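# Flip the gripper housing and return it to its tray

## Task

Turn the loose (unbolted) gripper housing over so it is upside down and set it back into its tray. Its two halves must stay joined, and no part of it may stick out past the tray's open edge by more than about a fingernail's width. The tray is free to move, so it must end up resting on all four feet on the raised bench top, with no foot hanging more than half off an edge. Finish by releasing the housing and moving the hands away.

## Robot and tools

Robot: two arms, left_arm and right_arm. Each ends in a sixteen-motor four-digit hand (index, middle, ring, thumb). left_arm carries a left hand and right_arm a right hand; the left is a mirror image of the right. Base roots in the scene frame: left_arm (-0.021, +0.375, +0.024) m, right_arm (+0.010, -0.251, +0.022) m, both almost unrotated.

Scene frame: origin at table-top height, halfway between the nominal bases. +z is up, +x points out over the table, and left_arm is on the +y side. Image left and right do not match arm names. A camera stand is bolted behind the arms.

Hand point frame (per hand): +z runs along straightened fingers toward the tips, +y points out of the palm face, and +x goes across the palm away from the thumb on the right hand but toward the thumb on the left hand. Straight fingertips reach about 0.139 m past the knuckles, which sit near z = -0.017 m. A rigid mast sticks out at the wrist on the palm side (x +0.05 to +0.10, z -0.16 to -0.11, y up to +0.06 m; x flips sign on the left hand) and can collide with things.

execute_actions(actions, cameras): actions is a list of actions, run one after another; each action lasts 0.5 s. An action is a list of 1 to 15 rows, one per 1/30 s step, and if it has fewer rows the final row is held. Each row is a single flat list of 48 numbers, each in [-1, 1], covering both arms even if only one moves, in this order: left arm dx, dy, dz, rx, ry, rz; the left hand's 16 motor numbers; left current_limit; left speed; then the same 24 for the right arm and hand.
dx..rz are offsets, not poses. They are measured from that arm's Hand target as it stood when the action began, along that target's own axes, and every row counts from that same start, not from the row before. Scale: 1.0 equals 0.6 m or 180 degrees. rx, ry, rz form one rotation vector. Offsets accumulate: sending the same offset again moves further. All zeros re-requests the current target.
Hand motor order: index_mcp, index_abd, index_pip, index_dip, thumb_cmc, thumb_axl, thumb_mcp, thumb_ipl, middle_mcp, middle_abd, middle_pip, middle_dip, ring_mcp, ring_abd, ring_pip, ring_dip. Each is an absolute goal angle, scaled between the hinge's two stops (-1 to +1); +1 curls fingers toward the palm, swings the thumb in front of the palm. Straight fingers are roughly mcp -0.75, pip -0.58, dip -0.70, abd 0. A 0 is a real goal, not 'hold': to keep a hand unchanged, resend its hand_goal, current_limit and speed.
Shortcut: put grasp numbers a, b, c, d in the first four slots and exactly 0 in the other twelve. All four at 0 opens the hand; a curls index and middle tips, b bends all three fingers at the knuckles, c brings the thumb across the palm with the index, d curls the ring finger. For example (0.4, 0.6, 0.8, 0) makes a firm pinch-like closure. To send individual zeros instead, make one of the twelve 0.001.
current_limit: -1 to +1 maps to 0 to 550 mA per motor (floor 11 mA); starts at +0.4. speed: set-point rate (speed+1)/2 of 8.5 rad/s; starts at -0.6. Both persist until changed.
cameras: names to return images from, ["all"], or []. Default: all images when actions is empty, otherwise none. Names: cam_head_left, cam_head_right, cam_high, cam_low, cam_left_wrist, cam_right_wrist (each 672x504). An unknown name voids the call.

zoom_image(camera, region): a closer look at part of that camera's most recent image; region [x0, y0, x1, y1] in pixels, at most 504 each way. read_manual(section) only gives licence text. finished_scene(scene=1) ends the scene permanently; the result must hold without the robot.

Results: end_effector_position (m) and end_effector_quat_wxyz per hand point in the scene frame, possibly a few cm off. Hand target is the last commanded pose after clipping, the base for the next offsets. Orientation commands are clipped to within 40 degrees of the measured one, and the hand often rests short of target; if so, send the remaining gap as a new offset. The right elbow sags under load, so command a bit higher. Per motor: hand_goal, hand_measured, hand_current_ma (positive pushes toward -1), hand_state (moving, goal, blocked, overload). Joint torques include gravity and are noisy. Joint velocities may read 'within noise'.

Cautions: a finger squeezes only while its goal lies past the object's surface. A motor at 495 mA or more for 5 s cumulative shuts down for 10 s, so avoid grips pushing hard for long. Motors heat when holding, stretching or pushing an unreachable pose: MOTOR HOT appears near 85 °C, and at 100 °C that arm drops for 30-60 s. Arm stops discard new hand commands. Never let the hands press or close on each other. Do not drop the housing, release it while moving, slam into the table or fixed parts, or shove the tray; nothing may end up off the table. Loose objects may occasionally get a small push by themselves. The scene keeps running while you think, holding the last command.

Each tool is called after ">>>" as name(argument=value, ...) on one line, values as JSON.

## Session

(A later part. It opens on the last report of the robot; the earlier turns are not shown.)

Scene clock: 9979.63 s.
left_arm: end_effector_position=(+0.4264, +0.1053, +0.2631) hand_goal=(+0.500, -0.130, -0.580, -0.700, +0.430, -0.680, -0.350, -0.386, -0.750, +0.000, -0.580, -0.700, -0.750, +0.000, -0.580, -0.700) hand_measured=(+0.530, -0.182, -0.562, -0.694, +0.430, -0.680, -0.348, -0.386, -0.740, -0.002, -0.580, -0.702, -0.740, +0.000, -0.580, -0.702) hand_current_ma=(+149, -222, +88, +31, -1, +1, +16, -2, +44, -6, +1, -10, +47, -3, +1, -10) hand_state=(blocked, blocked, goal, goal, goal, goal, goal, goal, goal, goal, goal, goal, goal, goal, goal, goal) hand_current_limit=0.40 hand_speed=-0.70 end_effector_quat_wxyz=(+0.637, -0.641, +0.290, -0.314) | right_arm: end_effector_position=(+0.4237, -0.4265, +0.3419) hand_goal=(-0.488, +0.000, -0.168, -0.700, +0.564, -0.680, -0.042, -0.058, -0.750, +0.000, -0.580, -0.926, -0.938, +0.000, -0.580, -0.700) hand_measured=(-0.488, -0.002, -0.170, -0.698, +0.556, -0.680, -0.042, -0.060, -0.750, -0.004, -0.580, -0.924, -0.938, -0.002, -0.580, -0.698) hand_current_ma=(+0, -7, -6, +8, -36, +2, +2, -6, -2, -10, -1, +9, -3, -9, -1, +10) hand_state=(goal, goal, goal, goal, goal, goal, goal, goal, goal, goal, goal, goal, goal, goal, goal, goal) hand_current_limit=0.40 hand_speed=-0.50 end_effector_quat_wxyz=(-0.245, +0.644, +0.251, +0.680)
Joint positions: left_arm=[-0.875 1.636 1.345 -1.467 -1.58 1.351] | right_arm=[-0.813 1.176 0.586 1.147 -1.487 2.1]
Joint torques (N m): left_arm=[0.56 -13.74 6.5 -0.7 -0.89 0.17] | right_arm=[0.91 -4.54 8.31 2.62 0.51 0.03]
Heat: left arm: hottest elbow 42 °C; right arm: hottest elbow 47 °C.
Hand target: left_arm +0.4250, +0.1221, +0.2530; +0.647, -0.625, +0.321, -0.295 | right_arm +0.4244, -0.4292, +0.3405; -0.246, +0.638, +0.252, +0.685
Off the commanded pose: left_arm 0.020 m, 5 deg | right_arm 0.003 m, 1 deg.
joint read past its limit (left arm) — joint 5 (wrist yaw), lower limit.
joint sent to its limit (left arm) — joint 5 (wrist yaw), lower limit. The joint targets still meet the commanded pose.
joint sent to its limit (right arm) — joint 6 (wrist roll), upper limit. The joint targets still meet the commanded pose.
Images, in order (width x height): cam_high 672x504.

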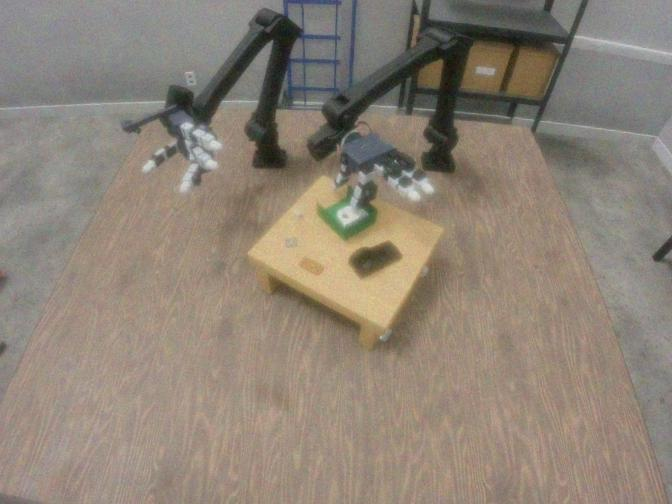

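>>> execute_actions(actions=[[[0.02,0,-0.013,0,0,0,0.5,-0.13,-0.58,-0.7,0.43,-0.68,-0.35,-0.386,-0.75,0.001,-0.58,-0.7,-0.75,0.001,-0.58,-0.7,0.4,-0.7,0,0,0,0,0,0,0,0,0.75,0,0,0,0,0,0,0,0,0,0,0,0,0,0.4,-0.5]],[[0,-0.02,0,0,0,0,0.5,-0.13,-0.58,-0.7,0.43,-0.68,-0.35,-0.386,-0.75,0.001,-0.58,-0.7,-0.75,0.001,-0.58,-0.7,0.4,-0.7,0,0,0,0,0,0,0,0,0.75,0,0,0,0,0,0,0,0,0,0,0,0,0,0.4,-0.5]]], cameras=["cam_high"])

>>> zoom_image(camera="cam_high", region=[325, 185, 375, 235])

Scene clock: 9989.77 s.
left_arm: end_effector_position=(+0.4247, +0.1071, +0.2643) hand_goal=(+0.500, -0.130, -0.580, -0.700, +0.430, -0.680, -0.350, -0.386, -0.750, +0.000, -0.580, -0.700, -0.750, +0.000, -0.580, -0.700) hand_measured=(+0.528, -0.184, -0.562, -0.694, +0.430, -0.680, -0.348, -0.386, -0.740, -0.002, -0.580, -0.702, -0.740, +0.000, -0.580, -0.702) hand_current_ma=(+136, -223, +87, +31, -1, +1, +16, -2, +44, -6, +1, -10, +47, -3, +1, -10) hand_state=(blocked, blocked, goal, goal, goal, goal, goal, goal, goal, goal, goal, goal, goal, goal, goal, goal) hand_current_limit=0.40 hand_speed=-0.70 end_effector_quat_wxyz=(+0.640, -0.638, +0.297, -0.308) | right_arm: end_effector_position=(+0.4237, -0.4265, +0.3419) hand_goal=(-0.488, +0.000, -0.168, -0.700, +0.564, -0.680, -0.042, -0.058, -0.750, +0.000, -0.580, -0.926, -0.938, +0.000, -0.580, -0.700) hand_measured=(-0.488, -0.002, -0.170, -0.698, +0.556, -0.680, -0.042, -0.060, -0.750, -0.004, -0.580, -0.924, -0.938, -0.002, -0.580, -0.698) hand_current_ma=(+0, -7, -6, +8, -36, +2, +2, -6, -2, -10, -1, +9, -3, -9, -1, +10) hand_state=(goal, goal, goal, goal, goal, goal, goal, goal, goal, goal, goal, goal, goal, goal, goal, goal) hand_current_limit=0.40 hand_speed=-0.50 end_effector_quat_wxyz=(-0.245, +0.644, +0.251, +0.680)
Joint positions: left_arm=[-0.875 1.636 1.349 -1.49 -1.58 1.351] | right_arm=[-0.813 1.176 0.586 1.147 -1.487 2.1]
Joint torques (N m): left_arm=[-0.79 -12.81 9.66 -0.73 -0.85 0.28] | right_arm=[0.26 -5.71 8.29 2.7 0.5 -0.03]
Heat: left arm: hottest elbow 41 °C; right arm: hottest elbow 47 °C.
Hand target: left_arm +0.4265, +0.1074, +0.2643; +0.647, -0.625, +0.322, -0.295 | right_arm +0.4244, -0.4292, +0.3405; -0.246, +0.638, +0.252, +0.685
Off the commanded pose: left_arm 0.002 m, 4 deg | right_arm 0.003 m, 1 deg.
joint read past its limit (left arm) — joint 5 (wrist yaw), lower limit.
joint sent to its limit (left arm) — joint 5 (wrist yaw), lower limit. The joint targets still meet the commanded pose.
joint sent to its limit (right arm) — joint 6 (wrist roll), upper limit. The joint targets still meet the commanded pose.
Images, in order (width x height): cam_high 672x504.

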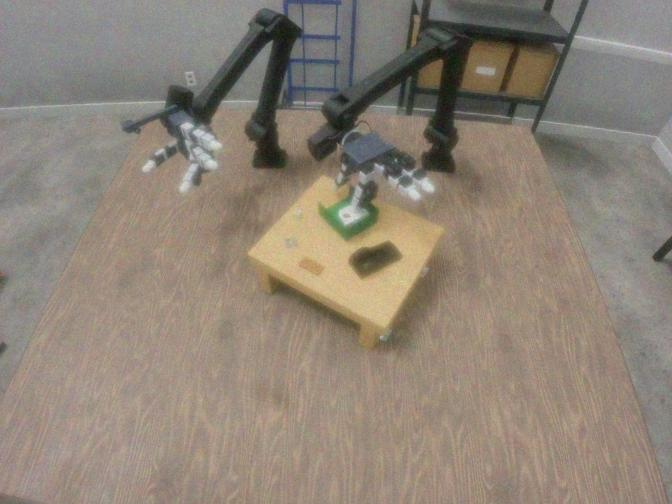

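Scaled by 10.080 from the camera's 672x504 image, which has a finer 960x720 frame.

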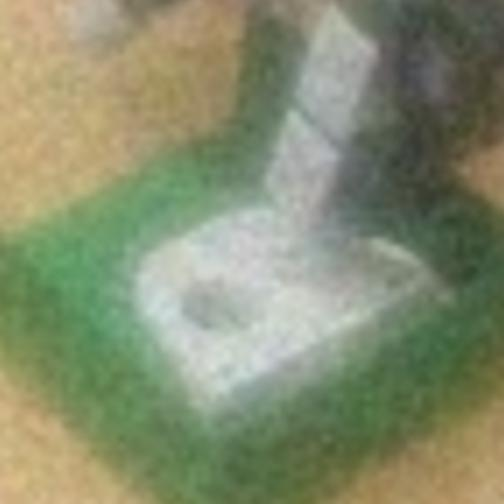

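>>> execute_actions(actions=[[[0.02,-0.005,-0.012,0,0,0,0.5,-0.13,-0.58,-0.7,0.43,-0.68,-0.35,-0.386,-0.75,0.001,-0.58,-0.7,-0.75,0.001,-0.58,-0.7,0.4,-0.7,0,0,0,0,0,0,0,0,0.75,0,0,0,0,0,0,0,0,0,0,0,0,0,0.4,-0.5]]], cameras=["cam_high"])

>>> zoom_image(camera="cam_high", region=[325, 185, 375, 235])

Scene clock: 9996.10 s.
left_arm: end_effector_position=(+0.4246, +0.1016, +0.2666) hand_goal=(+0.500, -0.130, -0.580, -0.700, +0.430, -0.680, -0.350, -0.386, -0.750, +0.000, -0.580, -0.700, -0.750, +0.000, -0.580, -0.700) hand_measured=(+0.512, -0.148, -0.572, -0.694, +0.430, -0.680, -0.348, -0.386, -0.740, -0.002, -0.580, -0.702, -0.740, +0.000, -0.580, -0.702) hand_current_ma=(+56, -73, +38, +23, -1, +1, +16, -2, +44, -6, +1, -10, +47, -3, +1, -10) hand_state=(goal, goal, goal, goal, goal, goal, goal, goal, goal, goal, goal, goal, goal, goal, goal, goal) hand_current_limit=0.40 hand_speed=-0.70 end_effector_quat_wxyz=(+0.641, -0.635, +0.305, -0.305) | right_arm: end_effector_position=(+0.4237, -0.4265, +0.3419) hand_goal=(-0.488, +0.000, -0.168, -0.700, +0.564, -0.680, -0.042, -0.058, -0.750, +0.000, -0.580, -0.926, -0.938, +0.000, -0.580, -0.700) hand_measured=(-0.488, -0.002, -0.170, -0.698, +0.556, -0.680, -0.042, -0.060, -0.750, -0.004, -0.580, -0.924, -0.938, -0.002, -0.580, -0.698) hand_current_ma=(+0, -7, -6, +8, -36, +2, +2, -6, -2, -10, -1, +9, -3, -9, -1, +10) hand_state=(goal, goal, goal, goal, goal, goal, goal, goal, goal, goal, goal, goal, goal, goal, goal, goal) hand_current_limit=0.40 hand_speed=-0.50 end_effector_quat_wxyz=(-0.245, +0.644, +0.251, +0.680)
Joint positions: left_arm=[-0.882 1.645 1.369 -1.502 -1.58 1.366] | right_arm=[-0.813 1.176 0.586 1.147 -1.487 2.1]
Joint torques (N m): left_arm=[-1.38 -12.45 10.58 -0.29 -0.86 0.25] | right_arm=[1.32 -4.6 8.25 2.63 0.46 -0.01]
Heat: left arm: hottest elbow 42 °C; right arm: hottest elbow 47 °C.
Hand target: left_arm +0.4283, +0.0932, +0.2667; +0.647, -0.625, +0.322, -0.295 | right_arm +0.4244, -0.4292, +0.3405; -0.246, +0.638, +0.252, +0.685
Off the commanded pose: left_arm 0.009 m, 3 deg | right_arm 0.003 m, 1 deg.
joint read past its limit (left arm) — joint 5 (wrist yaw), lower limit.
joint sent to its limit (left arm) — joint 5 (wrist yaw), lower limit. The joint targets still meet the commanded pose.
joint sent to its limit (right arm) — joint 6 (wrist roll), upper limit. The joint targets still meet the commanded pose.
Images, in order (width x height): cam_high 672x504.

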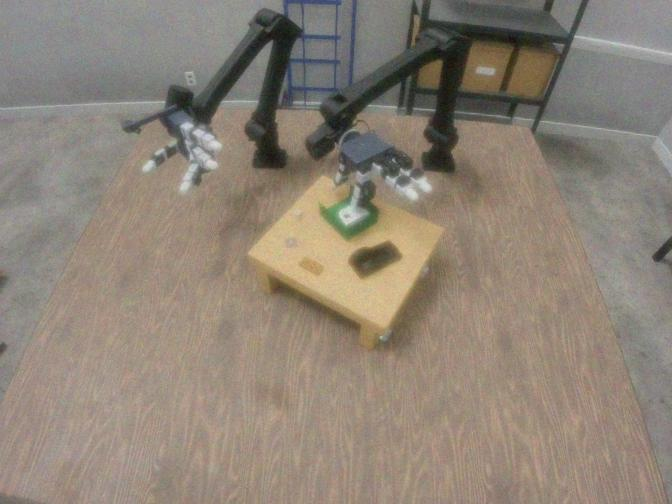

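Scaled by 10.080 from the camera's 672x504 image, which has a finer 960x720 frame.

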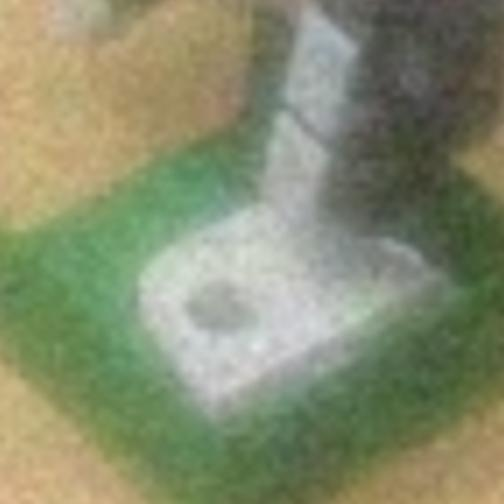

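>>> execute_actions(actions=[[[0.008,-0.03,-0.006,0,0,0,0.5,-0.13,-0.58,-0.7,0.43,-0.68,-0.35,-0.386,-0.75,0.001,-0.58,-0.7,-0.75,0.001,-0.58,-0.7,0.4,-0.7,0,0,0,0,0,0,0,0,0.75,0,0,0,0,0,0,0,0,0,0,0,0,0,0.4,-0.5]],[[0,-0.05,0,0,0,0,0.5,-0.13,-0.58,-0.7,0.43,-0.68,-0.35,-0.386,-0.75,0.001,-0.58,-0.7,-0.75,0.001,-0.58,-0.7,0.4,-0.7,0,0,0,0,0,0,0,0,0.75,0,0,0,0,0,0,0,0,0,0,0,0,0,0.4,-0.5]]], cameras=["cam_high"])

>>> zoom_image(camera="cam_high", region=[325, 185, 375, 235])

Scene clock: 10003.93 s.
left_arm: end_effector_position=(+0.4268, +0.0932, +0.2985) hand_goal=(+0.500, -0.130, -0.580, -0.700, +0.430, -0.680, -0.350, -0.386, -0.750, +0.000, -0.580, -0.700, -0.750, +0.000, -0.580, -0.700) hand_measured=(+0.504, -0.132, -0.576, -0.698, +0.430, -0.680, -0.348, -0.386, -0.740, -0.002, -0.580, -0.702, -0.740, +0.000, -0.580, -0.702) hand_current_ma=(+20, -12, +15, +11, +0, +1, +16, -2, +44, -6, +1, -10, +47, -3, +1, -10) hand_state=(goal, goal, goal, goal, goal, goal, goal, goal, goal, goal, goal, goal, goal, goal, goal, goal) hand_current_limit=0.40 hand_speed=-0.70 end_effector_quat_wxyz=(+0.649, -0.624, +0.325, -0.288) | right_arm: end_effector_position=(+0.4237, -0.4265, +0.3419) hand_goal=(-0.488, +0.000, -0.168, -0.700, +0.564, -0.680, -0.042, -0.058, -0.750, +0.000, -0.580, -0.926, -0.938, +0.000, -0.580, -0.700) hand_measured=(-0.488, -0.002, -0.170, -0.698, +0.556, -0.680, -0.042, -0.060, -0.750, -0.004, -0.580, -0.924, -0.938, -0.002, -0.580, -0.698) hand_current_ma=(+0, -7, -6, +8, -36, +2, +2, -6, -2, -10, -1, +9, -3, -9, -1, +10) hand_state=(goal, goal, goal, goal, goal, goal, goal, goal, goal, goal, goal, goal, goal, goal, goal, goal) hand_current_limit=0.40 hand_speed=-0.50 end_effector_quat_wxyz=(-0.245, +0.644, +0.251, +0.680)
Joint positions: left_arm=[-0.89 1.647 1.461 -1.552 -1.58 1.466] | right_arm=[-0.813 1.176 0.586 1.147 -1.487 2.1]
Joint torques (N m): left_arm=[-1.44 -14.86 11.14 -0.12 -0.87 0.16] | right_arm=[0.67 -4.54 8.27 2.74 0.5 0.06]
Heat: left arm: hottest elbow 43 °C; right arm: hottest elbow 47 °C.
Hand target: left_arm +0.4295, +0.0853, +0.3144; +0.647, -0.625, +0.322, -0.295 | right_arm +0.4244, -0.4292, +0.3405; -0.246, +0.638, +0.252, +0.685
Off the commanded pose: left_arm 0.018 m, 1 deg | right_arm 0.003 m, 1 deg.
joint read past its limit (left arm) — joint 5 (wrist yaw), lower limit.
joint sent to its limit (left arm) — joint 5 (wrist yaw), lower limit. The joint targets still meet the commanded pose.
joint sent to its limit (right arm) — joint 6 (wrist roll), upper limit. The joint targets still meet the commanded pose.
Images, in order (width x height): cam_high 672x504.

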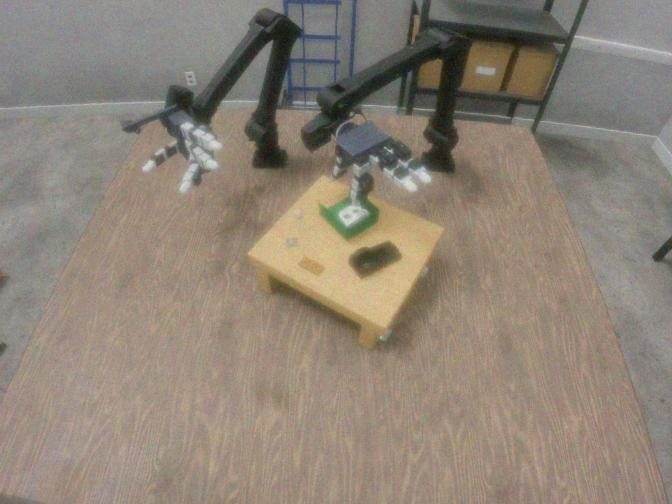

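Scaled by 10.080 from the camera's 672x504 image, which has a finer 960x720 frame.

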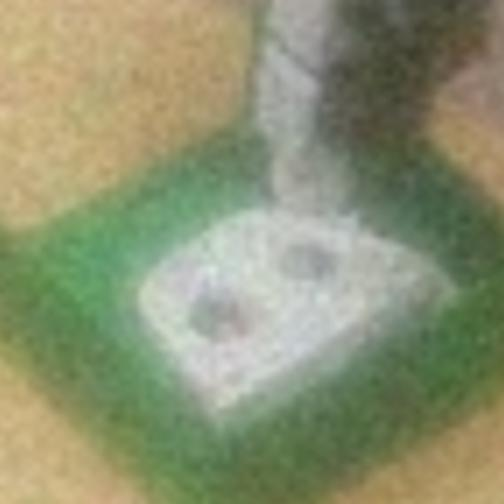

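>>> execute_actions(actions=[[[-0.0277,-0.06,0.043,0,-0.0241,0,0.3,-0.13,-0.58,-0.7,0.43,-0.68,-0.35,-0.386,-0.75,0.001,-0.58,-0.7,-0.75,0.001,-0.58,-0.7,0.4,-0.7,0,0,0,0,0,0,0,0,0.75,0,0,0,0,0,0,0,0,0,0,0,0,0,0.4,-0.5]],[[-0.0238,-0.05,0.045,0,-0.0241,0,0,0.001,-0.9,-0.9,0.001,-0.68,-0.35,-0.386,-0.95,0.001,-0.9,-0.9,-0.95,0.001,-0.9,-0.9,0.4,-0.7,0,0,0,0,0,0,0,0,0.75,0,0,0,0,0,0,0,0,0,0,0,0,0,0.4,-0.5]],[[-0.02,-0.04,0.046,0,-0.0241,0,-0.9,0.001,-0.9,-0.9,0.001,-0.68,-0.35,-0.386,-0.95,0.001,-0.9,-0.9,-0.95,0.001,-0.9,-0.9,0.4,-0.7,0,0,0,0,0,0,0,0,0.75,0,0,0,0,0,0,0,0,0,0,0,0,0,0.4,-0.5]],[[-0.0158,-0.04,0.047,0,-0.0241,0,-0.9,0.001,-0.9,-0.9,0.001,-0.68,-0.35,-0.386,-0.95,0.001,-0.9,-0.9,-0.95,0.001,-0.9,-0.9,0.4,-0.7,0,0,0,0,0,0,0,0,0.75,0,0,0,0,0,0,0,0,0,0,0,0,0,0.4,-0.5]],[[-0.0118,-0.03,0.049,0,-0.0241,0,-0.9,0.001,-0.9,-0.9,0.001,-0.68,-0.35,-0.386,-0.95,0.001,-0.9,-0.9,-0.95,0.001,-0.9,-0.9,0.4,-0.7,0,0,0,0,0,0,0,0,0.75,0,0,0,0,0,0,0,0,0,0,0,0,0,0.4,-0.5]]], cameras=[])

>>> execute_actions(actions=[[[0,0.1257,-0.1097,-0.1667,0,0,-0.9,0.001,-0.9,-0.9,0.001,-0.68,-0.35,-0.386,-0.95,0.001,-0.9,-0.9,-0.95,0.001,-0.9,-0.9,0.4,-0.7,0,0,0,0,0,0,0,0,0.75,0,0,0,0,0,0,0,0,0,0,0,0,0,0.4,-0.5]],[[0,0.1257,-0.1097,-0.1667,0,0,-0.9,0.001,-0.9,-0.9,0.001,-0.68,-0.35,-0.386,-0.95,0.001,-0.9,-0.9,-0.95,0.001,-0.9,-0.9,0.4,-0.7,0,0,0,0,0,0,0,0,0.75,0,0,0,0,0,0,0,0,0,0,0,0,0,0.4,-0.5]],[[0,0.1257,-0.1097,-0.1667,0,0,-0.9,0.001,-0.9,-0.9,0.001,-0.68,-0.35,-0.386,-0.95,0.001,-0.9,-0.9,-0.95,0.001,-0.9,-0.9,0.4,-0.7,0,0,0,0,0,0,0,0,0.75,0,0,0,0,0,0,0,0,0,0,0,0,0,0.4,-0.5]]], cameras=["cam_left_wrist","cam_high"])

>>> zoom_image(camera="cam_left_wrist", region=[200, 30, 400, 200])

>>> zoom_image(camera="cam_high", region=[320, 180, 385, 240])

Scene clock: 10029.03 s.
left_arm: end_effector_position=(+0.4809, +0.2243, +0.4288) hand_goal=(-0.900, +0.000, -0.900, -0.900, +0.000, -0.680, -0.350, -0.386, -0.950, +0.000, -0.900, -0.900, -0.950, +0.000, -0.900, -0.900) hand_measured=(-0.880, -0.004, -0.894, -0.898, +0.012, -0.680, -0.348, -0.386, -0.930, -0.002, -0.894, -0.896, -0.930, +0.000, -0.894, -0.896) hand_current_ma=(+95, -15, +29, +13, +53, +1, +13, -2, +101, -6, +29, +14, +104, -3, +27, +14) hand_state=(goal, goal, goal, goal, goal, goal, goal, goal, blocked, goal, goal, goal, blocked, goal, goal, goal) hand_current_limit=0.40 hand_speed=-0.70 end_effector_quat_wxyz=(+0.684, -0.660, +0.248, -0.189) | right_arm: end_effector_position=(+0.4237, -0.4265, +0.3419) hand_goal=(-0.488, +0.000, -0.168, -0.700, +0.564, -0.680, -0.042, -0.058, -0.750, +0.000, -0.580, -0.926, -0.938, +0.000, -0.580, -0.700) hand_measured=(-0.488, -0.002, -0.170, -0.698, +0.556, -0.680, -0.042, -0.060, -0.750, -0.004, -0.580, -0.924, -0.938, -0.002, -0.580, -0.698) hand_current_ma=(+0, -7, -6, +8, -36, +2, +2, -6, -2, -10, -1, +9, -3, -9, -1, +10) hand_state=(goal, goal, goal, goal, goal, goal, goal, goal, goal, goal, goal, goal, goal, goal, goal, goal) hand_current_limit=0.40 hand_speed=-0.50 end_effector_quat_wxyz=(-0.245, +0.644, +0.251, +0.680)
Joint positions: left_arm=[-0.623 1.586 1.733 -1.637 -1.578 1.741] | right_arm=[-0.813 1.176 0.586 1.147 -1.487 2.1]
Joint torques (N m): left_arm=[-0.73 -15.21 11.77 0.8 -0.99 0.11] | right_arm=[1.03 -4.95 8.38 2.61 0.48 -0.01]
Heat: left arm: hottest elbow 46 °C; right arm: hottest elbow 47 °C.
Hand target: left_arm +0.4834, +0.2217, +0.4513; +0.696, -0.670, +0.194, -0.172 | right_arm +0.4244, -0.4292, +0.3405; -0.246, +0.638, +0.252, +0.685
Off the commanded pose: left_arm 0.023 m, 7 deg | right_arm 0.003 m, 1 deg.
joint read past its limit (left arm) — joint 5 (wrist yaw), lower limit.
joint sent to its limit (left arm) — joint 5 (wrist yaw), lower limit. The joint targets are off in orientation, not in position.
joint sent to its limit (right arm) — joint 6 (wrist roll), upper limit. The joint targets still meet the commanded pose.
No camera images: "cameras" was empty.

Scene clock: 10031.33 s.
left_arm: end_effector_position=(+0.3447, +0.0073, +0.3505) hand_goal=(-0.900, +0.000, -0.900, -0.900, +0.000, -0.680, -0.350, -0.386, -0.950, +0.000, -0.900, -0.900, -0.950, +0.000, -0.900, -0.900) hand_measured=(-0.894, -0.002, -0.898, -0.898, +0.002, -0.680, -0.348, -0.386, -0.942, -0.002, -0.898, -0.898, -0.942, +0.000, -0.898, -0.898) hand_current_ma=(+29, -11, +10, +10, +12, +1, +17, -2, +35, -6, +10, +11, +37, -3, +9, +11) hand_state=(goal, goal, goal, goal, goal, goal, goal, goal, goal, goal, goal, goal, goal, goal, goal, goal) hand_current_limit=0.40 hand_speed=-0.70 end_effector_quat_wxyz=(+0.005, +0.963, -0.268, +0.031) | right_arm: end_effector_position=(+0.4237, -0.4265, +0.3419) hand_goal=(-0.488, +0.000, -0.168, -0.700, +0.564, -0.680, -0.042, -0.058, -0.750, +0.000, -0.580, -0.926, -0.938, +0.000, -0.580, -0.700) hand_measured=(-0.488, -0.002, -0.170, -0.698, +0.556, -0.680, -0.042, -0.060, -0.750, -0.004, -0.580, -0.924, -0.938, -0.002, -0.580, -0.698) hand_current_ma=(+0, -7, -6, +8, -36, +2, +2, -6, -2, -10, -1, +9, -3, -9, -1, +10) hand_state=(goal, goal, goal, goal, goal, goal, goal, goal, goal, goal, goal, goal, goal, goal, goal, goal) hand_current_limit=0.40 hand_speed=-0.50 end_effector_quat_wxyz=(-0.245, +0.644, +0.251, +0.680)
Joint positions: left_arm=[-0.624 1.571 1.74 -1.677 -0.013 1.483] | right_arm=[-0.813 1.176 0.586 1.147 -1.487 2.1]
Joint torques (N m): left_arm=[-0.5 -13.33 10.24 0.34 0.19 -0.09] | right_arm=[0.62 -4.54 8.34 2.65 0.45 0.02]
Heat: left arm: hottest elbow 46 °C; right arm: hottest elbow 47 °C.
Hand target: left_arm +0.3521, +0.0017, +0.3558; -0.018, +0.966, -0.259, -0.016 | right_arm +0.4244, -0.4292, +0.3405; -0.246, +0.638, +0.252, +0.685
Off the commanded pose: left_arm 0.011 m, 6 deg | right_arm 0.003 m, 1 deg.
joint sent to its limit (left arm) — joint 4 (wrist pitch), lower limit. The joint targets are off in orientation, not in position.
joint sent to its limit (right arm) — joint 6 (wrist roll), upper limit. The joint targets still meet the commanded pose.
camera_calibration:
cam_left_wrist: T_world_to_cam=[[-0.342318, 0.93949, -0.0133335, 0.081198], [0.605491, 0.231427, 0.761461, -0.526904], [0.71847, 0.252588, -0.648074, 0.0997593], [0, 0, 0, 1]] pos_world=[0.275157, 0.020457, 0.466951]
Images, in order (width x height): cam_high 672x504, cam_left_wrist 672x504.

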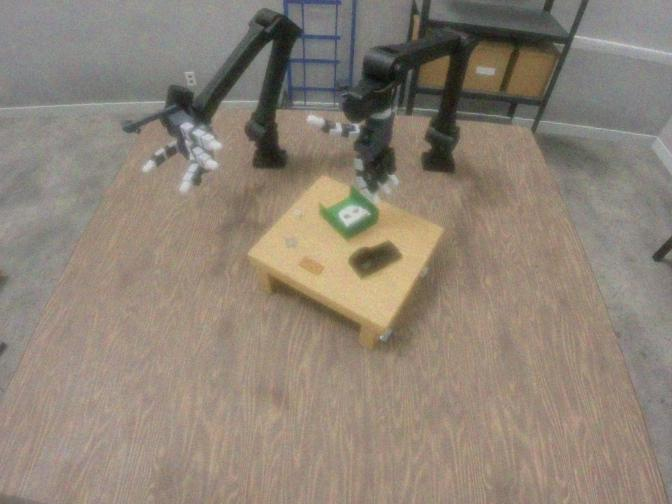

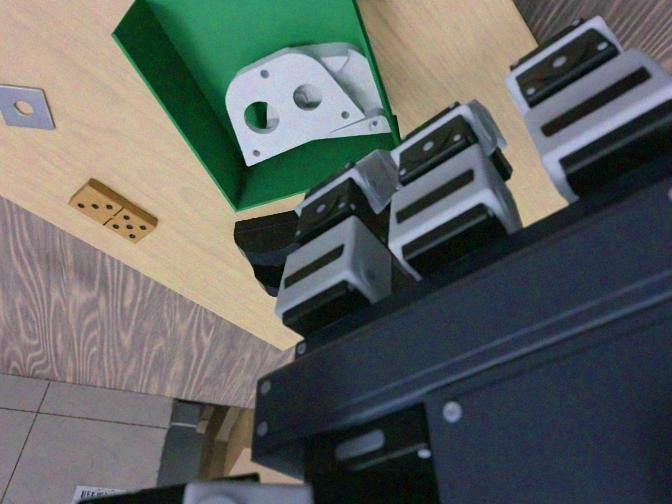

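Scaled by 2.520 from the camera's 672x504 image, which has a finer 960x720 frame.

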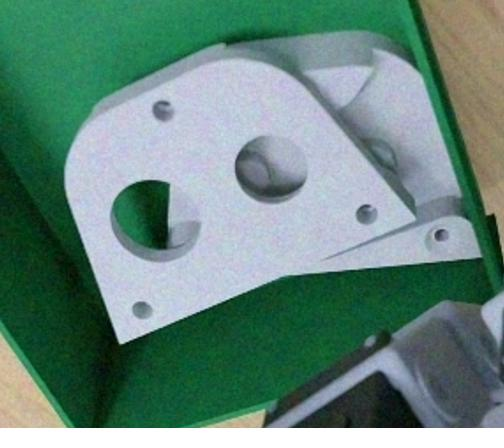

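Scaled by 7.754 from the camera's 672x504 image, which has a finer 960x720 frame.

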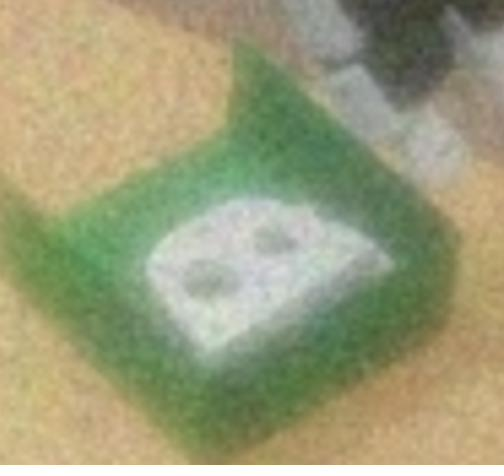

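>>> execute_actions(actions=[[[0,-0.1637,0.0321,0.1667,0,0,-0.9,0.001,-0.9,-0.9,0.001,-0.68,-0.35,-0.386,-0.95,0.001,-0.9,-0.9,-0.95,0.001,-0.9,-0.9,0.4,-0.7,0,0,0,0,0,0,0,0,0.75,0,0,0,0,0,0,0,0,0,0,0,0,0,0.4,-0.5]],[[0,-0.1637,0.0321,0.1667,0,0,-0.9,0.001,-0.9,-0.9,0.001,-0.68,-0.35,-0.386,-0.95,0.001,-0.9,-0.9,-0.95,0.001,-0.9,-0.9,0.4,-0.7,0,0,0,0,0,0,0,0,0.75,0,0,0,0,0,0,0,0,0,0,0,0,0,0.4,-0.5]],[[0,-0.1637,0.0321,0.1667,0,0,-0.9,0.001,-0.9,-0.9,0.001,-0.68,-0.35,-0.386,-0.95,0.001,-0.9,-0.9,-0.75,0.001,-0.58,-0.7,-0.75,0.001,-0.58,-0.7,0.4,-0.7,0,0,0,0,0,0,0,0,0.75,0,0,0,0,0,0,0,0,0,0,0,0,0,0.4,-0.5]],[[0.0113,0.048,-0.055,0,0.0241,0,-0.5,0.001,-0.58,-0.7,0.2,-0.68,-0.35,-0.386,-0.75,0.001,-0.58,-0.7,-0.75,0.001,-0.58,-0.7,0.4,-0.7,0,0,0,0,0,0,0,0,0.75,0,0,0,0,0,0,0,0,0,0,0,0,0,0.4,-0.5]],[[0.0158,0.048,-0.05,0,0.0241,0,0,-0.13,-0.58,-0.7,0.43,-0.68,-0.35,-0.386,-0.75,0.001,-0.58,-0.7,-0.75,0.001,-0.58,-0.7,0.4,-0.7,0,0,0,0,0,0,0,0,0.75,0,0,0,0,0,0,0,0,0,0,0,0,0,0.4,-0.5]],[[0.0207,0.048,-0.05,0,0.0241,0,0.5,-0.13,-0.58,-0.7,0.43,-0.68,-0.35,-0.386,-0.75,0.001,-0.58,-0.7,-0.75,0.001,-0.58,-0.7,0.4,-0.7,0,0,0,0,0,0,0,0,0.75,0,0,0,0,0,0,0,0,0,0,0,0,0,0.4,-0.5]]], cameras=[])


>>> execute_actions(actions=[[[0,-0.1637,0.0321,0.1667,0,0,-0.9,0.001,-0.9,-0.9,0.001,-0.68,-0.35,-0.386,-0.95,0.001,-0.9,-0.9,-0.95,0.001,-0.9,-0.9,0.4,-0.7,0,0,0,0,0,0,0,0,0.75,0,0,0,0,0,0,0,0,0,0,0,0,0,0.4,-0.5]],[[0,-0.1637,0.0321,0.1667,0,0,-0.9,0.001,-0.9,-0.9,0.001,-0.68,-0.35,-0.386,-0.95,0.001,-0.9,-0.9,-0.95,0.001,-0.9,-0.9,0.4,-0.7,0,0,0,0,0,0,0,0,0.75,0,0,0,0,0,0,0,0,0,0,0,0,0,0.4,-0.5]],[[0,-0.1637,0.0321,0.1667,0,0,-0.9,0.001,-0.9,-0.9,0.001,-0.68,-0.35,-0.386,-0.75,0.001,-0.58,-0.7,-0.75,0.001,-0.58,-0.7,0.4,-0.7,0,0,0,0,0,0,0,0,0.75,0,0,0,0,0,0,0,0,0,0,0,0,0,0.4,-0.5]],[[0.0113,0.048,-0.055,0,0.0241,0,-0.5,0.001,-0.58,-0.7,0.2,-0.68,-0.35,-0.386,-0.75,0.001,-0.58,-0.7,-0.75,0.001,-0.58,-0.7,0.4,-0.7,0,0,0,0,0,0,0,0,0.75,0,0,0,0,0,0,0,0,0,0,0,0,0,0.4,-0.5]],[[0.0158,0.048,-0.05,0,0.0241,0,0,-0.13,-0.58,-0.7,0.43,-0.68,-0.35,-0.386,-0.75,0.001,-0.58,-0.7,-0.75,0.001,-0.58,-0.7,0.4,-0.7,0,0,0,0,0,0,0,0,0.75,0,0,0,0,0,0,0,0,0,0,0,0,0,0.4,-0.5]],[[0.0207,0.048,-0.05,0,0.0241,0,0.5,-0.13,-0.58,-0.7,0.43,-0.68,-0.35,-0.386,-0.75,0.001,-0.58,-0.7,-0.75,0.001,-0.58,-0.7,0.4,-0.7,0,0,0,0,0,0,0,0,0.75,0,0,0,0,0,0,0,0,0,0,0,0,0,0.4,-0.5]]], cameras=[])

Scene clock: 10106.50 s.
left_arm: end_effector_position=(+0.4471, +0.1368, +0.3687) hand_goal=(+0.500, -0.130, -0.580, -0.700, +0.430, -0.680, -0.350, -0.386, -0.750, +0.000, -0.580, -0.700, -0.750, +0.000, -0.580, -0.700) hand_measured=(+0.498, -0.126, -0.580, -0.702, +0.428, -0.680, -0.348, -0.386, -0.742, -0.002, -0.580, -0.702, -0.740, +0.000, -0.580, -0.702) hand_current_ma=(-6, +13, +1, -9, -5, +1, +16, -2, +43, -6, +0, -10, +44, -3, +0, -10) hand_state=(goal, goal, goal, goal, goal, goal, goal, goal, goal, goal, goal, goal, goal, goal, goal, goal) hand_current_limit=0.40 hand_speed=-0.70 end_effector_quat_wxyz=(+0.658, -0.642, +0.296, -0.259) | right_arm: end_effector_position=(+0.4237, -0.4265, +0.3419) hand_goal=(-0.488, +0.000, -0.168, -0.700, +0.564, -0.680, -0.042, -0.058, -0.750, +0.000, -0.580, -0.926, -0.938, +0.000, -0.580, -0.700) hand_measured=(-0.488, -0.002, -0.170, -0.698, +0.556, -0.680, -0.042, -0.060, -0.750, -0.004, -0.580, -0.924, -0.938, -0.002, -0.580, -0.698) hand_current_ma=(+0, -7, -6, +8, -36, +2, +2, -6, -2, -10, -1, +9, -3, -9, -1, +10) hand_state=(goal, goal, goal, goal, goal, goal, goal, goal, goal, goal, goal, goal, goal, goal, goal, goal) hand_current_limit=0.40 hand_speed=-0.50 end_effector_quat_wxyz=(-0.245, +0.644, +0.251, +0.680)
Joint positions: left_arm=[-0.8 1.585 1.577 -1.555 -1.57 1.636] | right_arm=[-0.813 1.176 0.586 1.147 -1.487 2.1]
Joint torques (N m): left_arm=[-0.5 -13.74 7.94 1.1 -1.26 -0.04] | right_arm=[1.32 -5.19 8.17 2.65 0.45 -0.01]
Heat: left arm: hottest elbow 47 °C; right arm: hottest elbow 47 °C.
Hand target: left_arm +0.4528, +0.1323, +0.3618; +0.669, -0.646, +0.272, -0.247 | right_arm +0.4244, -0.4292, +0.3405; -0.246, +0.638, +0.252, +0.685
Off the commanded pose: left_arm 0.010 m, 3 deg | right_arm 0.003 m, 1 deg.
joint sent to its limit (left arm) — joint 5 (wrist yaw), lower limit. The joint targets are off in orientation, not in position.
joint sent to its limit (right arm) — joint 6 (wrist roll), upper limit. The joint targets still meet the commanded pose.
No camera images: "cameras" was empty.

>>> execute_actions(actions=[[[0.008,0.056,-0.0424,0,0.0241,0,0.5,-0.13,-0.58,-0.7,0.43,-0.68,-0.35,-0.386,-0.75,0.001,-0.58,-0.7,-0.75,0.001,-0.58,-0.7,0.4,-0.7,0,0,0,0,0,0,0,0,0.75,0,0,0,0,0,0,0,0,0,0,0,0,0,0.4,-0.5]],[[0.0112,0.056,-0.0417,0,0.0241,0,0.5,-0.13,-0.58,-0.7,0.43,-0.68,-0.35,-0.386,-0.75,0.001,-0.58,-0.7,-0.75,0.001,-0.58,-0.7,0.4,-0.7,0,0,0,0,0,0,0,0,0.75,0,0,0,0,0,0,0,0,0,0,0,0,0,0.4,-0.5]]], cameras=["cam_high"])

>>> zoom_image(camera="cam_high", region=[325, 175, 385, 235])

Scene clock: 10118.73 s.
left_arm: end_effector_position=(+0.4187, +0.0967, +0.2995) hand_goal=(+0.500, -0.130, -0.580, -0.700, +0.430, -0.680, -0.350, -0.386, -0.750, +0.000, -0.580, -0.700, -0.750, +0.000, -0.580, -0.700) hand_measured=(+0.500, -0.126, -0.580, -0.702, +0.430, -0.680, -0.348, -0.386, -0.742, -0.002, -0.580, -0.702, -0.740, +0.000, -0.580, -0.702) hand_current_ma=(-3, +13, +1, -9, -3, +1, +16, -2, +44, -6, +0, -10, +45, -3, +0, -10) hand_state=(goal, goal, goal, goal, goal, goal, goal, goal, goal, goal, goal, goal, goal, goal, goal, goal) hand_current_limit=0.40 hand_speed=-0.70 end_effector_quat_wxyz=(+0.646, -0.626, +0.330, -0.287) | right_arm: end_effector_position=(+0.4237, -0.4265, +0.3419) hand_goal=(-0.488, +0.000, -0.168, -0.700, +0.564, -0.680, -0.042, -0.058, -0.750, +0.000, -0.580, -0.926, -0.938, +0.000, -0.580, -0.700) hand_measured=(-0.488, -0.002, -0.170, -0.698, +0.556, -0.680, -0.042, -0.060, -0.750, -0.004, -0.580, -0.924, -0.938, -0.002, -0.580, -0.698) hand_current_ma=(+0, -7, -6, +8, -36, +2, +2, -6, -2, -10, -1, +9, -3, -9, -1, +10) hand_state=(goal, goal, goal, goal, goal, goal, goal, goal, goal, goal, goal, goal, goal, goal, goal, goal) hand_current_limit=0.40 hand_speed=-0.50 end_effector_quat_wxyz=(-0.245, +0.644, +0.251, +0.680)
Joint positions: left_arm=[-0.896 1.605 1.419 -1.449 -1.57 1.573] | right_arm=[-0.813 1.176 0.586 1.147 -1.487 2.1]
Joint torques (N m): left_arm=[-0.62 -12.86 7.82 1.07 -1.24 -0.11] | right_arm=[1.08 -5.25 8.43 2.73 0.47 0]
Heat: left arm: hottest elbow 46 °C; right arm: hottest elbow 47 °C.
Hand target: left_arm +0.4236, +0.0915, +0.2932; +0.647, -0.625, +0.322, -0.295 | right_arm +0.4244, -0.4292, +0.3405; -0.246, +0.638, +0.252, +0.685
Off the commanded pose: left_arm 0.009 m, 1 deg | right_arm 0.003 m, 1 deg.
joint sent to its limit (left arm) — joint 5 (wrist yaw), lower limit. The joint targets still meet the commanded pose.
joint sent to its limit (right arm) — joint 6 (wrist roll), upper limit. The joint targets still meet the commanded pose.
Images, in order (width x height): cam_high 672x504.

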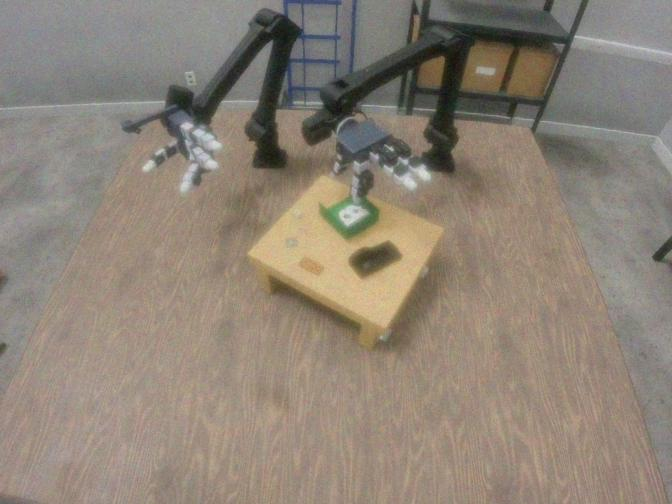

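Scaled by 8.400 from the camera's 672x504 image, which has a finer 960x720 frame.

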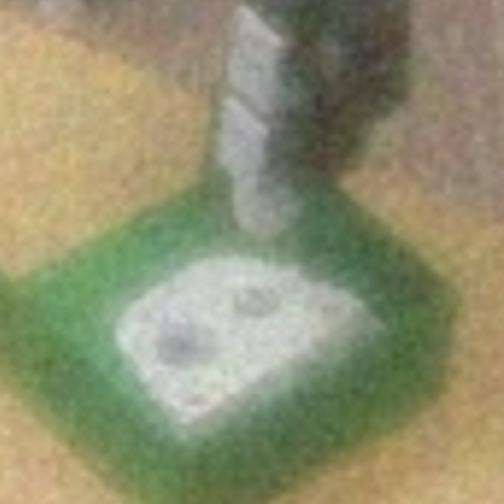

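>>> execute_actions(actions=[[[0.008,0.05,0.002,0,0,0,0.5,-0.13,-0.58,-0.7,0.43,-0.68,-0.35,-0.386,-0.75,0.001,-0.58,-0.7,-0.75,0.001,-0.58,-0.7,0.4,-0.7,0,0,0,0,0,0,0,0,0.75,0,0,0,0,0,0,0,0,0,0,0,0,0,0.4,-0.5]]], cameras=["cam_high"])

>>> zoom_image(camera="cam_high", region=[325, 175, 385, 235])

Scene clock: 10130.30 s.
left_arm: end_effector_position=(+0.4216, +0.0938, +0.2727) hand_goal=(+0.500, -0.130, -0.580, -0.700, +0.430, -0.680, -0.350, -0.386, -0.750, +0.000, -0.580, -0.700, -0.750, +0.000, -0.580, -0.700) hand_measured=(+0.502, -0.126, -0.580, -0.702, +0.430, -0.680, -0.348, -0.386, -0.740, -0.002, -0.580, -0.702, -0.740, +0.000, -0.580, -0.702) hand_current_ma=(+8, +16, +4, -4, -3, +1, +16, -2, +48, -6, +1, -10, +49, -3, +1, -10) hand_state=(goal, goal, goal, goal, goal, goal, goal, goal, goal, goal, goal, goal, goal, goal, goal, goal) hand_current_limit=0.40 hand_speed=-0.70 end_effector_quat_wxyz=(+0.647, -0.624, +0.327, -0.290) | right_arm: end_effector_position=(+0.4237, -0.4265, +0.3419) hand_goal=(-0.488, +0.000, -0.168, -0.700, +0.564, -0.680, -0.042, -0.058, -0.750, +0.000, -0.580, -0.926, -0.938, +0.000, -0.580, -0.700) hand_measured=(-0.488, -0.002, -0.170, -0.698, +0.556, -0.680, -0.042, -0.060, -0.750, -0.004, -0.580, -0.924, -0.938, -0.002, -0.580, -0.698) hand_current_ma=(+0, -7, -6, +8, -36, +2, +2, -6, -2, -10, -1, +9, -3, -9, -1, +10) hand_state=(goal, goal, goal, goal, goal, goal, goal, goal, goal, goal, goal, goal, goal, goal, goal, goal) hand_current_limit=0.40 hand_speed=-0.50 end_effector_quat_wxyz=(-0.245, +0.644, +0.251, +0.680)
Joint positions: left_arm=[-0.896 1.634 1.379 -1.403 -1.577 1.546] | right_arm=[-0.813 1.176 0.586 1.147 -1.487 2.1]
Joint torques (N m): left_arm=[-0.62 -13.1 7.65 1.05 -1.04 -0.12] | right_arm=[0.79 -5.19 8.08 2.8 0.46 0.05]
Heat: left arm: hottest elbow 45 °C; right arm: hottest elbow 47 °C.
Hand target: left_arm +0.4269, +0.0897, +0.2631; +0.647, -0.625, +0.322, -0.295 | right_arm +0.4244, -0.4292, +0.3405; -0.246, +0.638, +0.252, +0.685
Off the commanded pose: left_arm 0.012 m, 1 deg | right_arm 0.003 m, 1 deg.
joint read past its limit (left arm) — joint 5 (wrist yaw), lower limit.
joint sent to its limit (left arm) — joint 5 (wrist yaw), lower limit. The joint targets still meet the commanded pose.
joint sent to its limit (right arm) — joint 6 (wrist roll), upper limit. The joint targets still meet the commanded pose.
Images, in order (width x height): cam_high 672x504.

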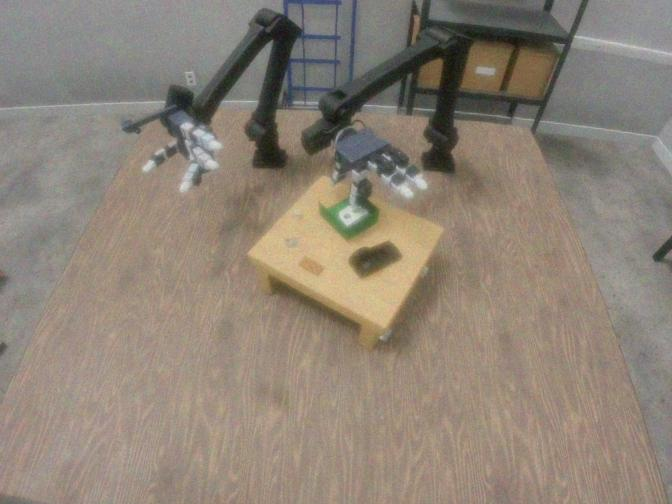

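Scaled by 8.400 from the camera's 672x504 image, which has a finer 960x720 frame.

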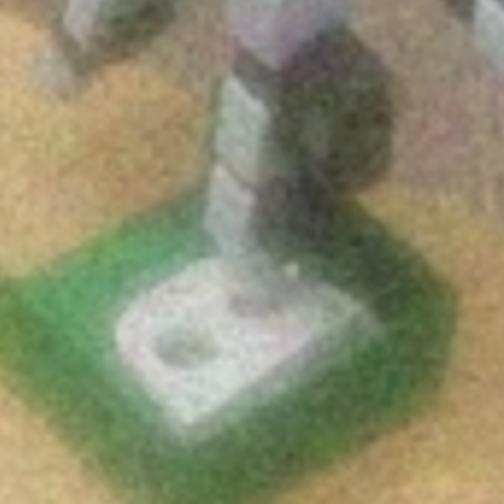

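>>> execute_actions(actions=[[[0.01,0.004,-0.006,0,0,0,0.5,-0.13,-0.58,-0.7,0.43,-0.68,-0.35,-0.386,-0.75,0.001,-0.58,-0.7,-0.75,0.001,-0.58,-0.7,0.4,-0.7,0,0,0,0,0,0,0,0,0.75,0,0,0,0,0,0,0,0,0,0,0,0,0,0.4,-0.5]]], cameras=["cam_high"])

>>> zoom_image(camera="cam_high", region=[325, 175, 385, 235])

Scene clock: 10139.73 s.
left_arm: end_effector_position=(+0.4234, +0.0916, +0.2714) hand_goal=(+0.500, -0.130, -0.580, -0.700, +0.430, -0.680, -0.350, -0.386, -0.750, +0.000, -0.580, -0.700, -0.750, +0.000, -0.580, -0.700) hand_measured=(+0.502, -0.126, -0.580, -0.702, +0.430, -0.680, -0.348, -0.386, -0.740, -0.002, -0.580, -0.702, -0.740, +0.000, -0.580, -0.702) hand_current_ma=(+8, +16, +4, -4, -3, +1, +16, -2, +48, -6, +1, -10, +49, -3, +1, -10) hand_state=(goal, goal, goal, goal, goal, goal, goal, goal, goal, goal, goal, goal, goal, goal, goal, goal) hand_current_limit=0.40 hand_speed=-0.70 end_effector_quat_wxyz=(+0.645, -0.626, +0.324, -0.294) | right_arm: end_effector_position=(+0.4237, -0.4265, +0.3419) hand_goal=(-0.488, +0.000, -0.168, -0.700, +0.564, -0.680, -0.042, -0.058, -0.750, +0.000, -0.580, -0.926, -0.938, +0.000, -0.580, -0.700) hand_measured=(-0.488, -0.002, -0.170, -0.698, +0.556, -0.680, -0.042, -0.060, -0.750, -0.004, -0.580, -0.924, -0.938, -0.002, -0.580, -0.698) hand_current_ma=(+0, -7, -6, +8, -36, +2, +2, -6, -2, -10, -1, +9, -3, -9, -1, +10) hand_state=(goal, goal, goal, goal, goal, goal, goal, goal, goal, goal, goal, goal, goal, goal, goal, goal) hand_current_limit=0.40 hand_speed=-0.50 end_effector_quat_wxyz=(-0.245, +0.644, +0.251, +0.680)
Joint positions: left_arm=[-0.896 1.637 1.379 -1.386 -1.577 1.547] | right_arm=[-0.813 1.176 0.586 1.147 -1.487 2.1]
Joint torques (N m): left_arm=[-1.08 -12.75 8.23 1.06 -1.05 0] | right_arm=[0.32 -4.84 8.34 2.74 0.47 0.02]
Heat: left arm: hottest elbow 44 °C; right arm: hottest elbow 47 °C.
Hand target: left_arm +0.4278, +0.0829, +0.2603; +0.647, -0.625, +0.322, -0.295 | right_arm +0.4244, -0.4292, +0.3405; -0.246, +0.638, +0.252, +0.685
Off the commanded pose: left_arm 0.015 m, 0 deg | right_arm 0.003 m, 1 deg.
joint read past its limit (left arm) — joint 5 (wrist yaw), lower limit.
joint sent to its limit (left arm) — joint 5 (wrist yaw), lower limit. The joint targets still meet the commanded pose.
joint sent to its limit (right arm) — joint 6 (wrist roll), upper limit. The joint targets still meet the commanded pose.
Images, in order (width x height): cam_high 672x504.

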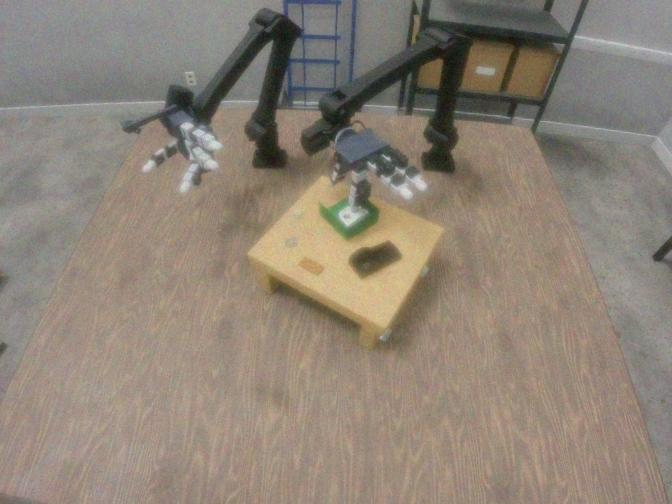

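Scaled by 8.400 from the camera's 672x504 image, which has a finer 960x720 frame.

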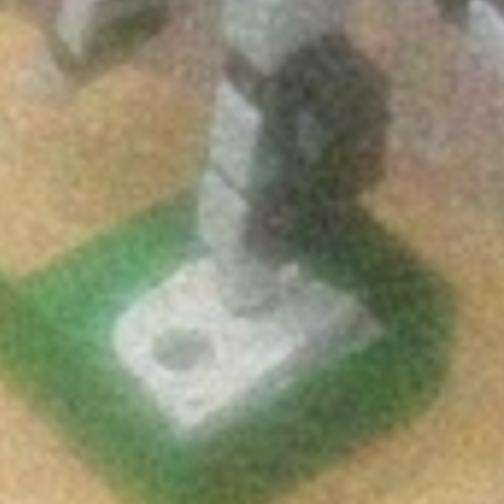

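>>> execute_actions(actions=[[[0.002,0.018,0,0,0,0,0.5,-0.13,-0.58,-0.7,0.43,-0.68,-0.35,-0.386,-0.75,0.001,-0.58,-0.7,-0.75,0.001,-0.58,-0.7,0.4,-0.7,0,0,0,0,0,0,0,0,0.75,0,0,0,0,0,0,0,0,0,0,0,0,0,0.4,-0.5]]], cameras=["cam_high"])

>>> zoom_image(camera="cam_high", region=[325, 175, 385, 235])

Scene clock: 10148.53 s.
left_arm: end_effector_position=(+0.4260, +0.0882, +0.2679) hand_goal=(+0.500, -0.130, -0.580, -0.700, +0.430, -0.680, -0.350, -0.386, -0.750, +0.000, -0.580, -0.700, -0.750, +0.000, -0.580, -0.700) hand_measured=(+0.502, -0.124, -0.580, -0.700, +0.430, -0.680, -0.348, -0.386, -0.740, -0.002, -0.580, -0.702, -0.740, +0.000, -0.580, -0.702) hand_current_ma=(+12, +24, +4, -4, -3, +1, +16, -2, +48, -6, +1, -10, +49, -3, +1, -10) hand_state=(goal, goal, goal, goal, goal, goal, goal, goal, goal, goal, goal, goal, goal, goal, goal, goal) hand_current_limit=0.40 hand_speed=-0.70 end_effector_quat_wxyz=(+0.643, -0.629, +0.319, -0.299) | right_arm: end_effector_position=(+0.4237, -0.4265, +0.3419) hand_goal=(-0.488, +0.000, -0.168, -0.700, +0.564, -0.680, -0.042, -0.058, -0.750, +0.000, -0.580, -0.926, -0.938, +0.000, -0.580, -0.700) hand_measured=(-0.488, -0.002, -0.170, -0.698, +0.556, -0.680, -0.042, -0.060, -0.750, -0.004, -0.580, -0.924, -0.938, -0.002, -0.580, -0.698) hand_current_ma=(+0, -7, -6, +8, -36, +2, +2, -6, -2, -10, -1, +9, -3, -9, -1, +10) hand_state=(goal, goal, goal, goal, goal, goal, goal, goal, goal, goal, goal, goal, goal, goal, goal, goal) hand_current_limit=0.40 hand_speed=-0.50 end_effector_quat_wxyz=(-0.245, +0.644, +0.251, +0.680)
Joint positions: left_arm=[-0.896 1.645 1.379 -1.367 -1.577 1.543] | right_arm=[-0.813 1.176 0.586 1.147 -1.487 2.1]
Joint torques (N m): left_arm=[-0.85 -12.45 6.94 1.2 -1.05 -0.06] | right_arm=[0.56 -4.66 8.35 2.59 0.47 0.01]
Heat: left arm: hottest elbow 43 °C; right arm: hottest elbow 47 °C.
Hand target: left_arm +0.4283, +0.0824, +0.2495; +0.647, -0.625, +0.322, -0.295 | right_arm +0.4244, -0.4292, +0.3405; -0.246, +0.638, +0.252, +0.685
Off the commanded pose: left_arm 0.020 m, 1 deg | right_arm 0.003 m, 1 deg.
joint read past its limit (left arm) — joint 5 (wrist yaw), lower limit.
joint sent to its limit (left arm) — joint 5 (wrist yaw), lower limit. The joint targets still meet the commanded pose.
joint sent to its limit (right arm) — joint 6 (wrist roll), upper limit. The joint targets still meet the commanded pose.
Images, in order (width x height): cam_high 672x504.

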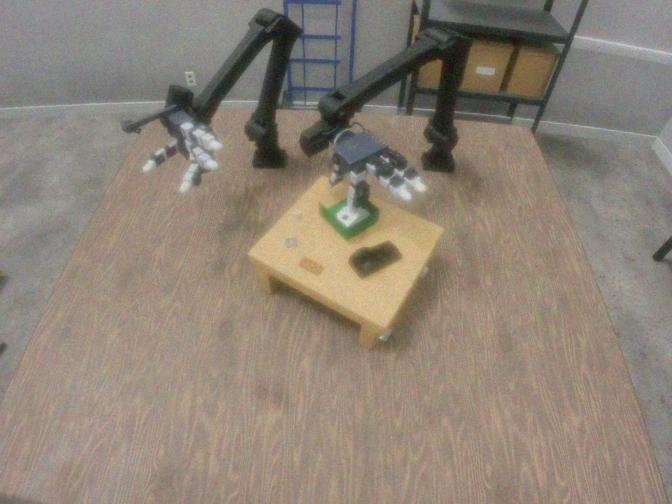

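Scaled by 8.400 from the camera's 672x504 image, which has a finer 960x720 frame.

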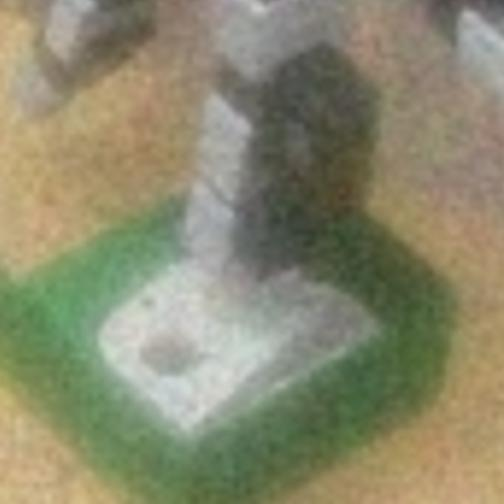

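>>> execute_actions(actions=[[[-0.02,0,0.01,0,0,0,0.5,-0.13,-0.58,-0.7,0.43,-0.68,-0.35,-0.386,-0.75,0.001,-0.58,-0.7,-0.75,0.001,-0.58,-0.7,0.4,-0.7,0,0,0,0,0,0,0,0,0.75,0,0,0,0,0,0,0,0,0,0,0,0,0,0.4,-0.5]],[[-0.02,0,0.01,0,0,0,0.5,-0.13,-0.58,-0.7,0.43,-0.68,-0.35,-0.386,-0.75,0.001,-0.58,-0.7,-0.75,0.001,-0.58,-0.7,0.4,-0.7,0,0,0,0,0,0,0,0,0.75,0,0,0,0,0,0,0,0,0,0,0,0,0,0.4,-0.5]]], cameras=["cam_high"])

>>> zoom_image(camera="cam_high", region=[325, 175, 385, 235])

Scene clock: 10156.07 s.
left_arm: end_effector_position=(+0.4251, +0.0964, +0.2642) hand_goal=(+0.500, -0.130, -0.580, -0.700, +0.430, -0.680, -0.350, -0.386, -0.750, +0.000, -0.580, -0.700, -0.750, +0.000, -0.580, -0.700) hand_measured=(+0.518, -0.150, -0.570, -0.696, +0.430, -0.680, -0.348, -0.386, -0.740, -0.002, -0.580, -0.702, -0.740, +0.000, -0.580, -0.702) hand_current_ma=(+86, -81, +48, +17, -2, +1, +16, -2, +48, -6, +1, -10, +49, -3, +1, -10) hand_state=(goal, goal, goal, goal, goal, goal, goal, goal, goal, goal, goal, goal, goal, goal, goal, goal) hand_current_limit=0.40 hand_speed=-0.70 end_effector_quat_wxyz=(+0.638, -0.636, +0.300, -0.313) | right_arm: end_effector_position=(+0.4237, -0.4265, +0.3419) hand_goal=(-0.488, +0.000, -0.168, -0.700, +0.564, -0.680, -0.042, -0.058, -0.750, +0.000, -0.580, -0.926, -0.938, +0.000, -0.580, -0.700) hand_measured=(-0.488, -0.002, -0.170, -0.698, +0.556, -0.680, -0.042, -0.060, -0.750, -0.004, -0.580, -0.924, -0.938, -0.002, -0.580, -0.698) hand_current_ma=(+0, -7, -6, +8, -36, +2, +2, -6, -2, -10, -1, +9, -3, -9, -1, +10) hand_state=(goal, goal, goal, goal, goal, goal, goal, goal, goal, goal, goal, goal, goal, goal, goal, goal) hand_current_limit=0.40 hand_speed=-0.50 end_effector_quat_wxyz=(-0.245, +0.644, +0.251, +0.680)
Joint positions: left_arm=[-0.888 1.626 1.34 -1.355 -1.581 1.486] | right_arm=[-0.813 1.176 0.586 1.147 -1.487 2.1]
Joint torques (N m): left_arm=[0.21 -13.98 6.2 -0.2 -0.88 0.02] | right_arm=[0.85 -5.01 8.29 2.73 0.43 -0.03]
Heat: left arm: hottest elbow 43 °C; right arm: hottest elbow 47 °C.
Hand target: left_arm +0.4229, +0.1088, +0.2508; +0.647, -0.625, +0.321, -0.295 | right_arm +0.4244, -0.4292, +0.3405; -0.246, +0.638, +0.252, +0.685
Off the commanded pose: left_arm 0.018 m, 4 deg | right_arm 0.003 m, 1 deg.
joint read past its limit (left arm) — joint 5 (wrist yaw), lower limit.
joint sent to its limit (left arm) — joint 5 (wrist yaw), lower limit. The joint targets still meet the commanded pose.
joint sent to its limit (right arm) — joint 6 (wrist roll), upper limit. The joint targets still meet the commanded pose.
Images, in order (width x height): cam_high 672x504.

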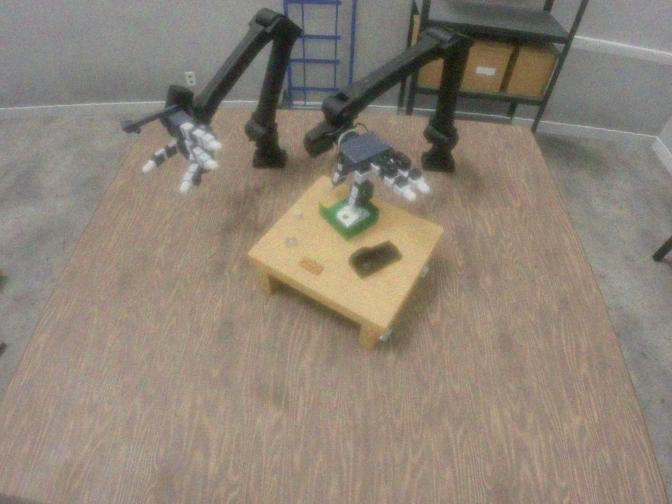

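Scaled by 8.400 from the camera's 672x504 image, which has a finer 960x720 frame.

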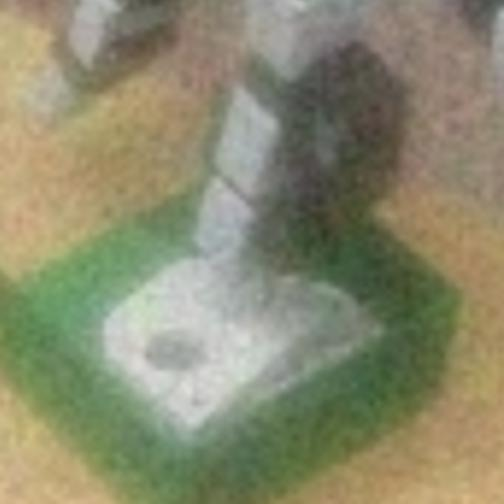

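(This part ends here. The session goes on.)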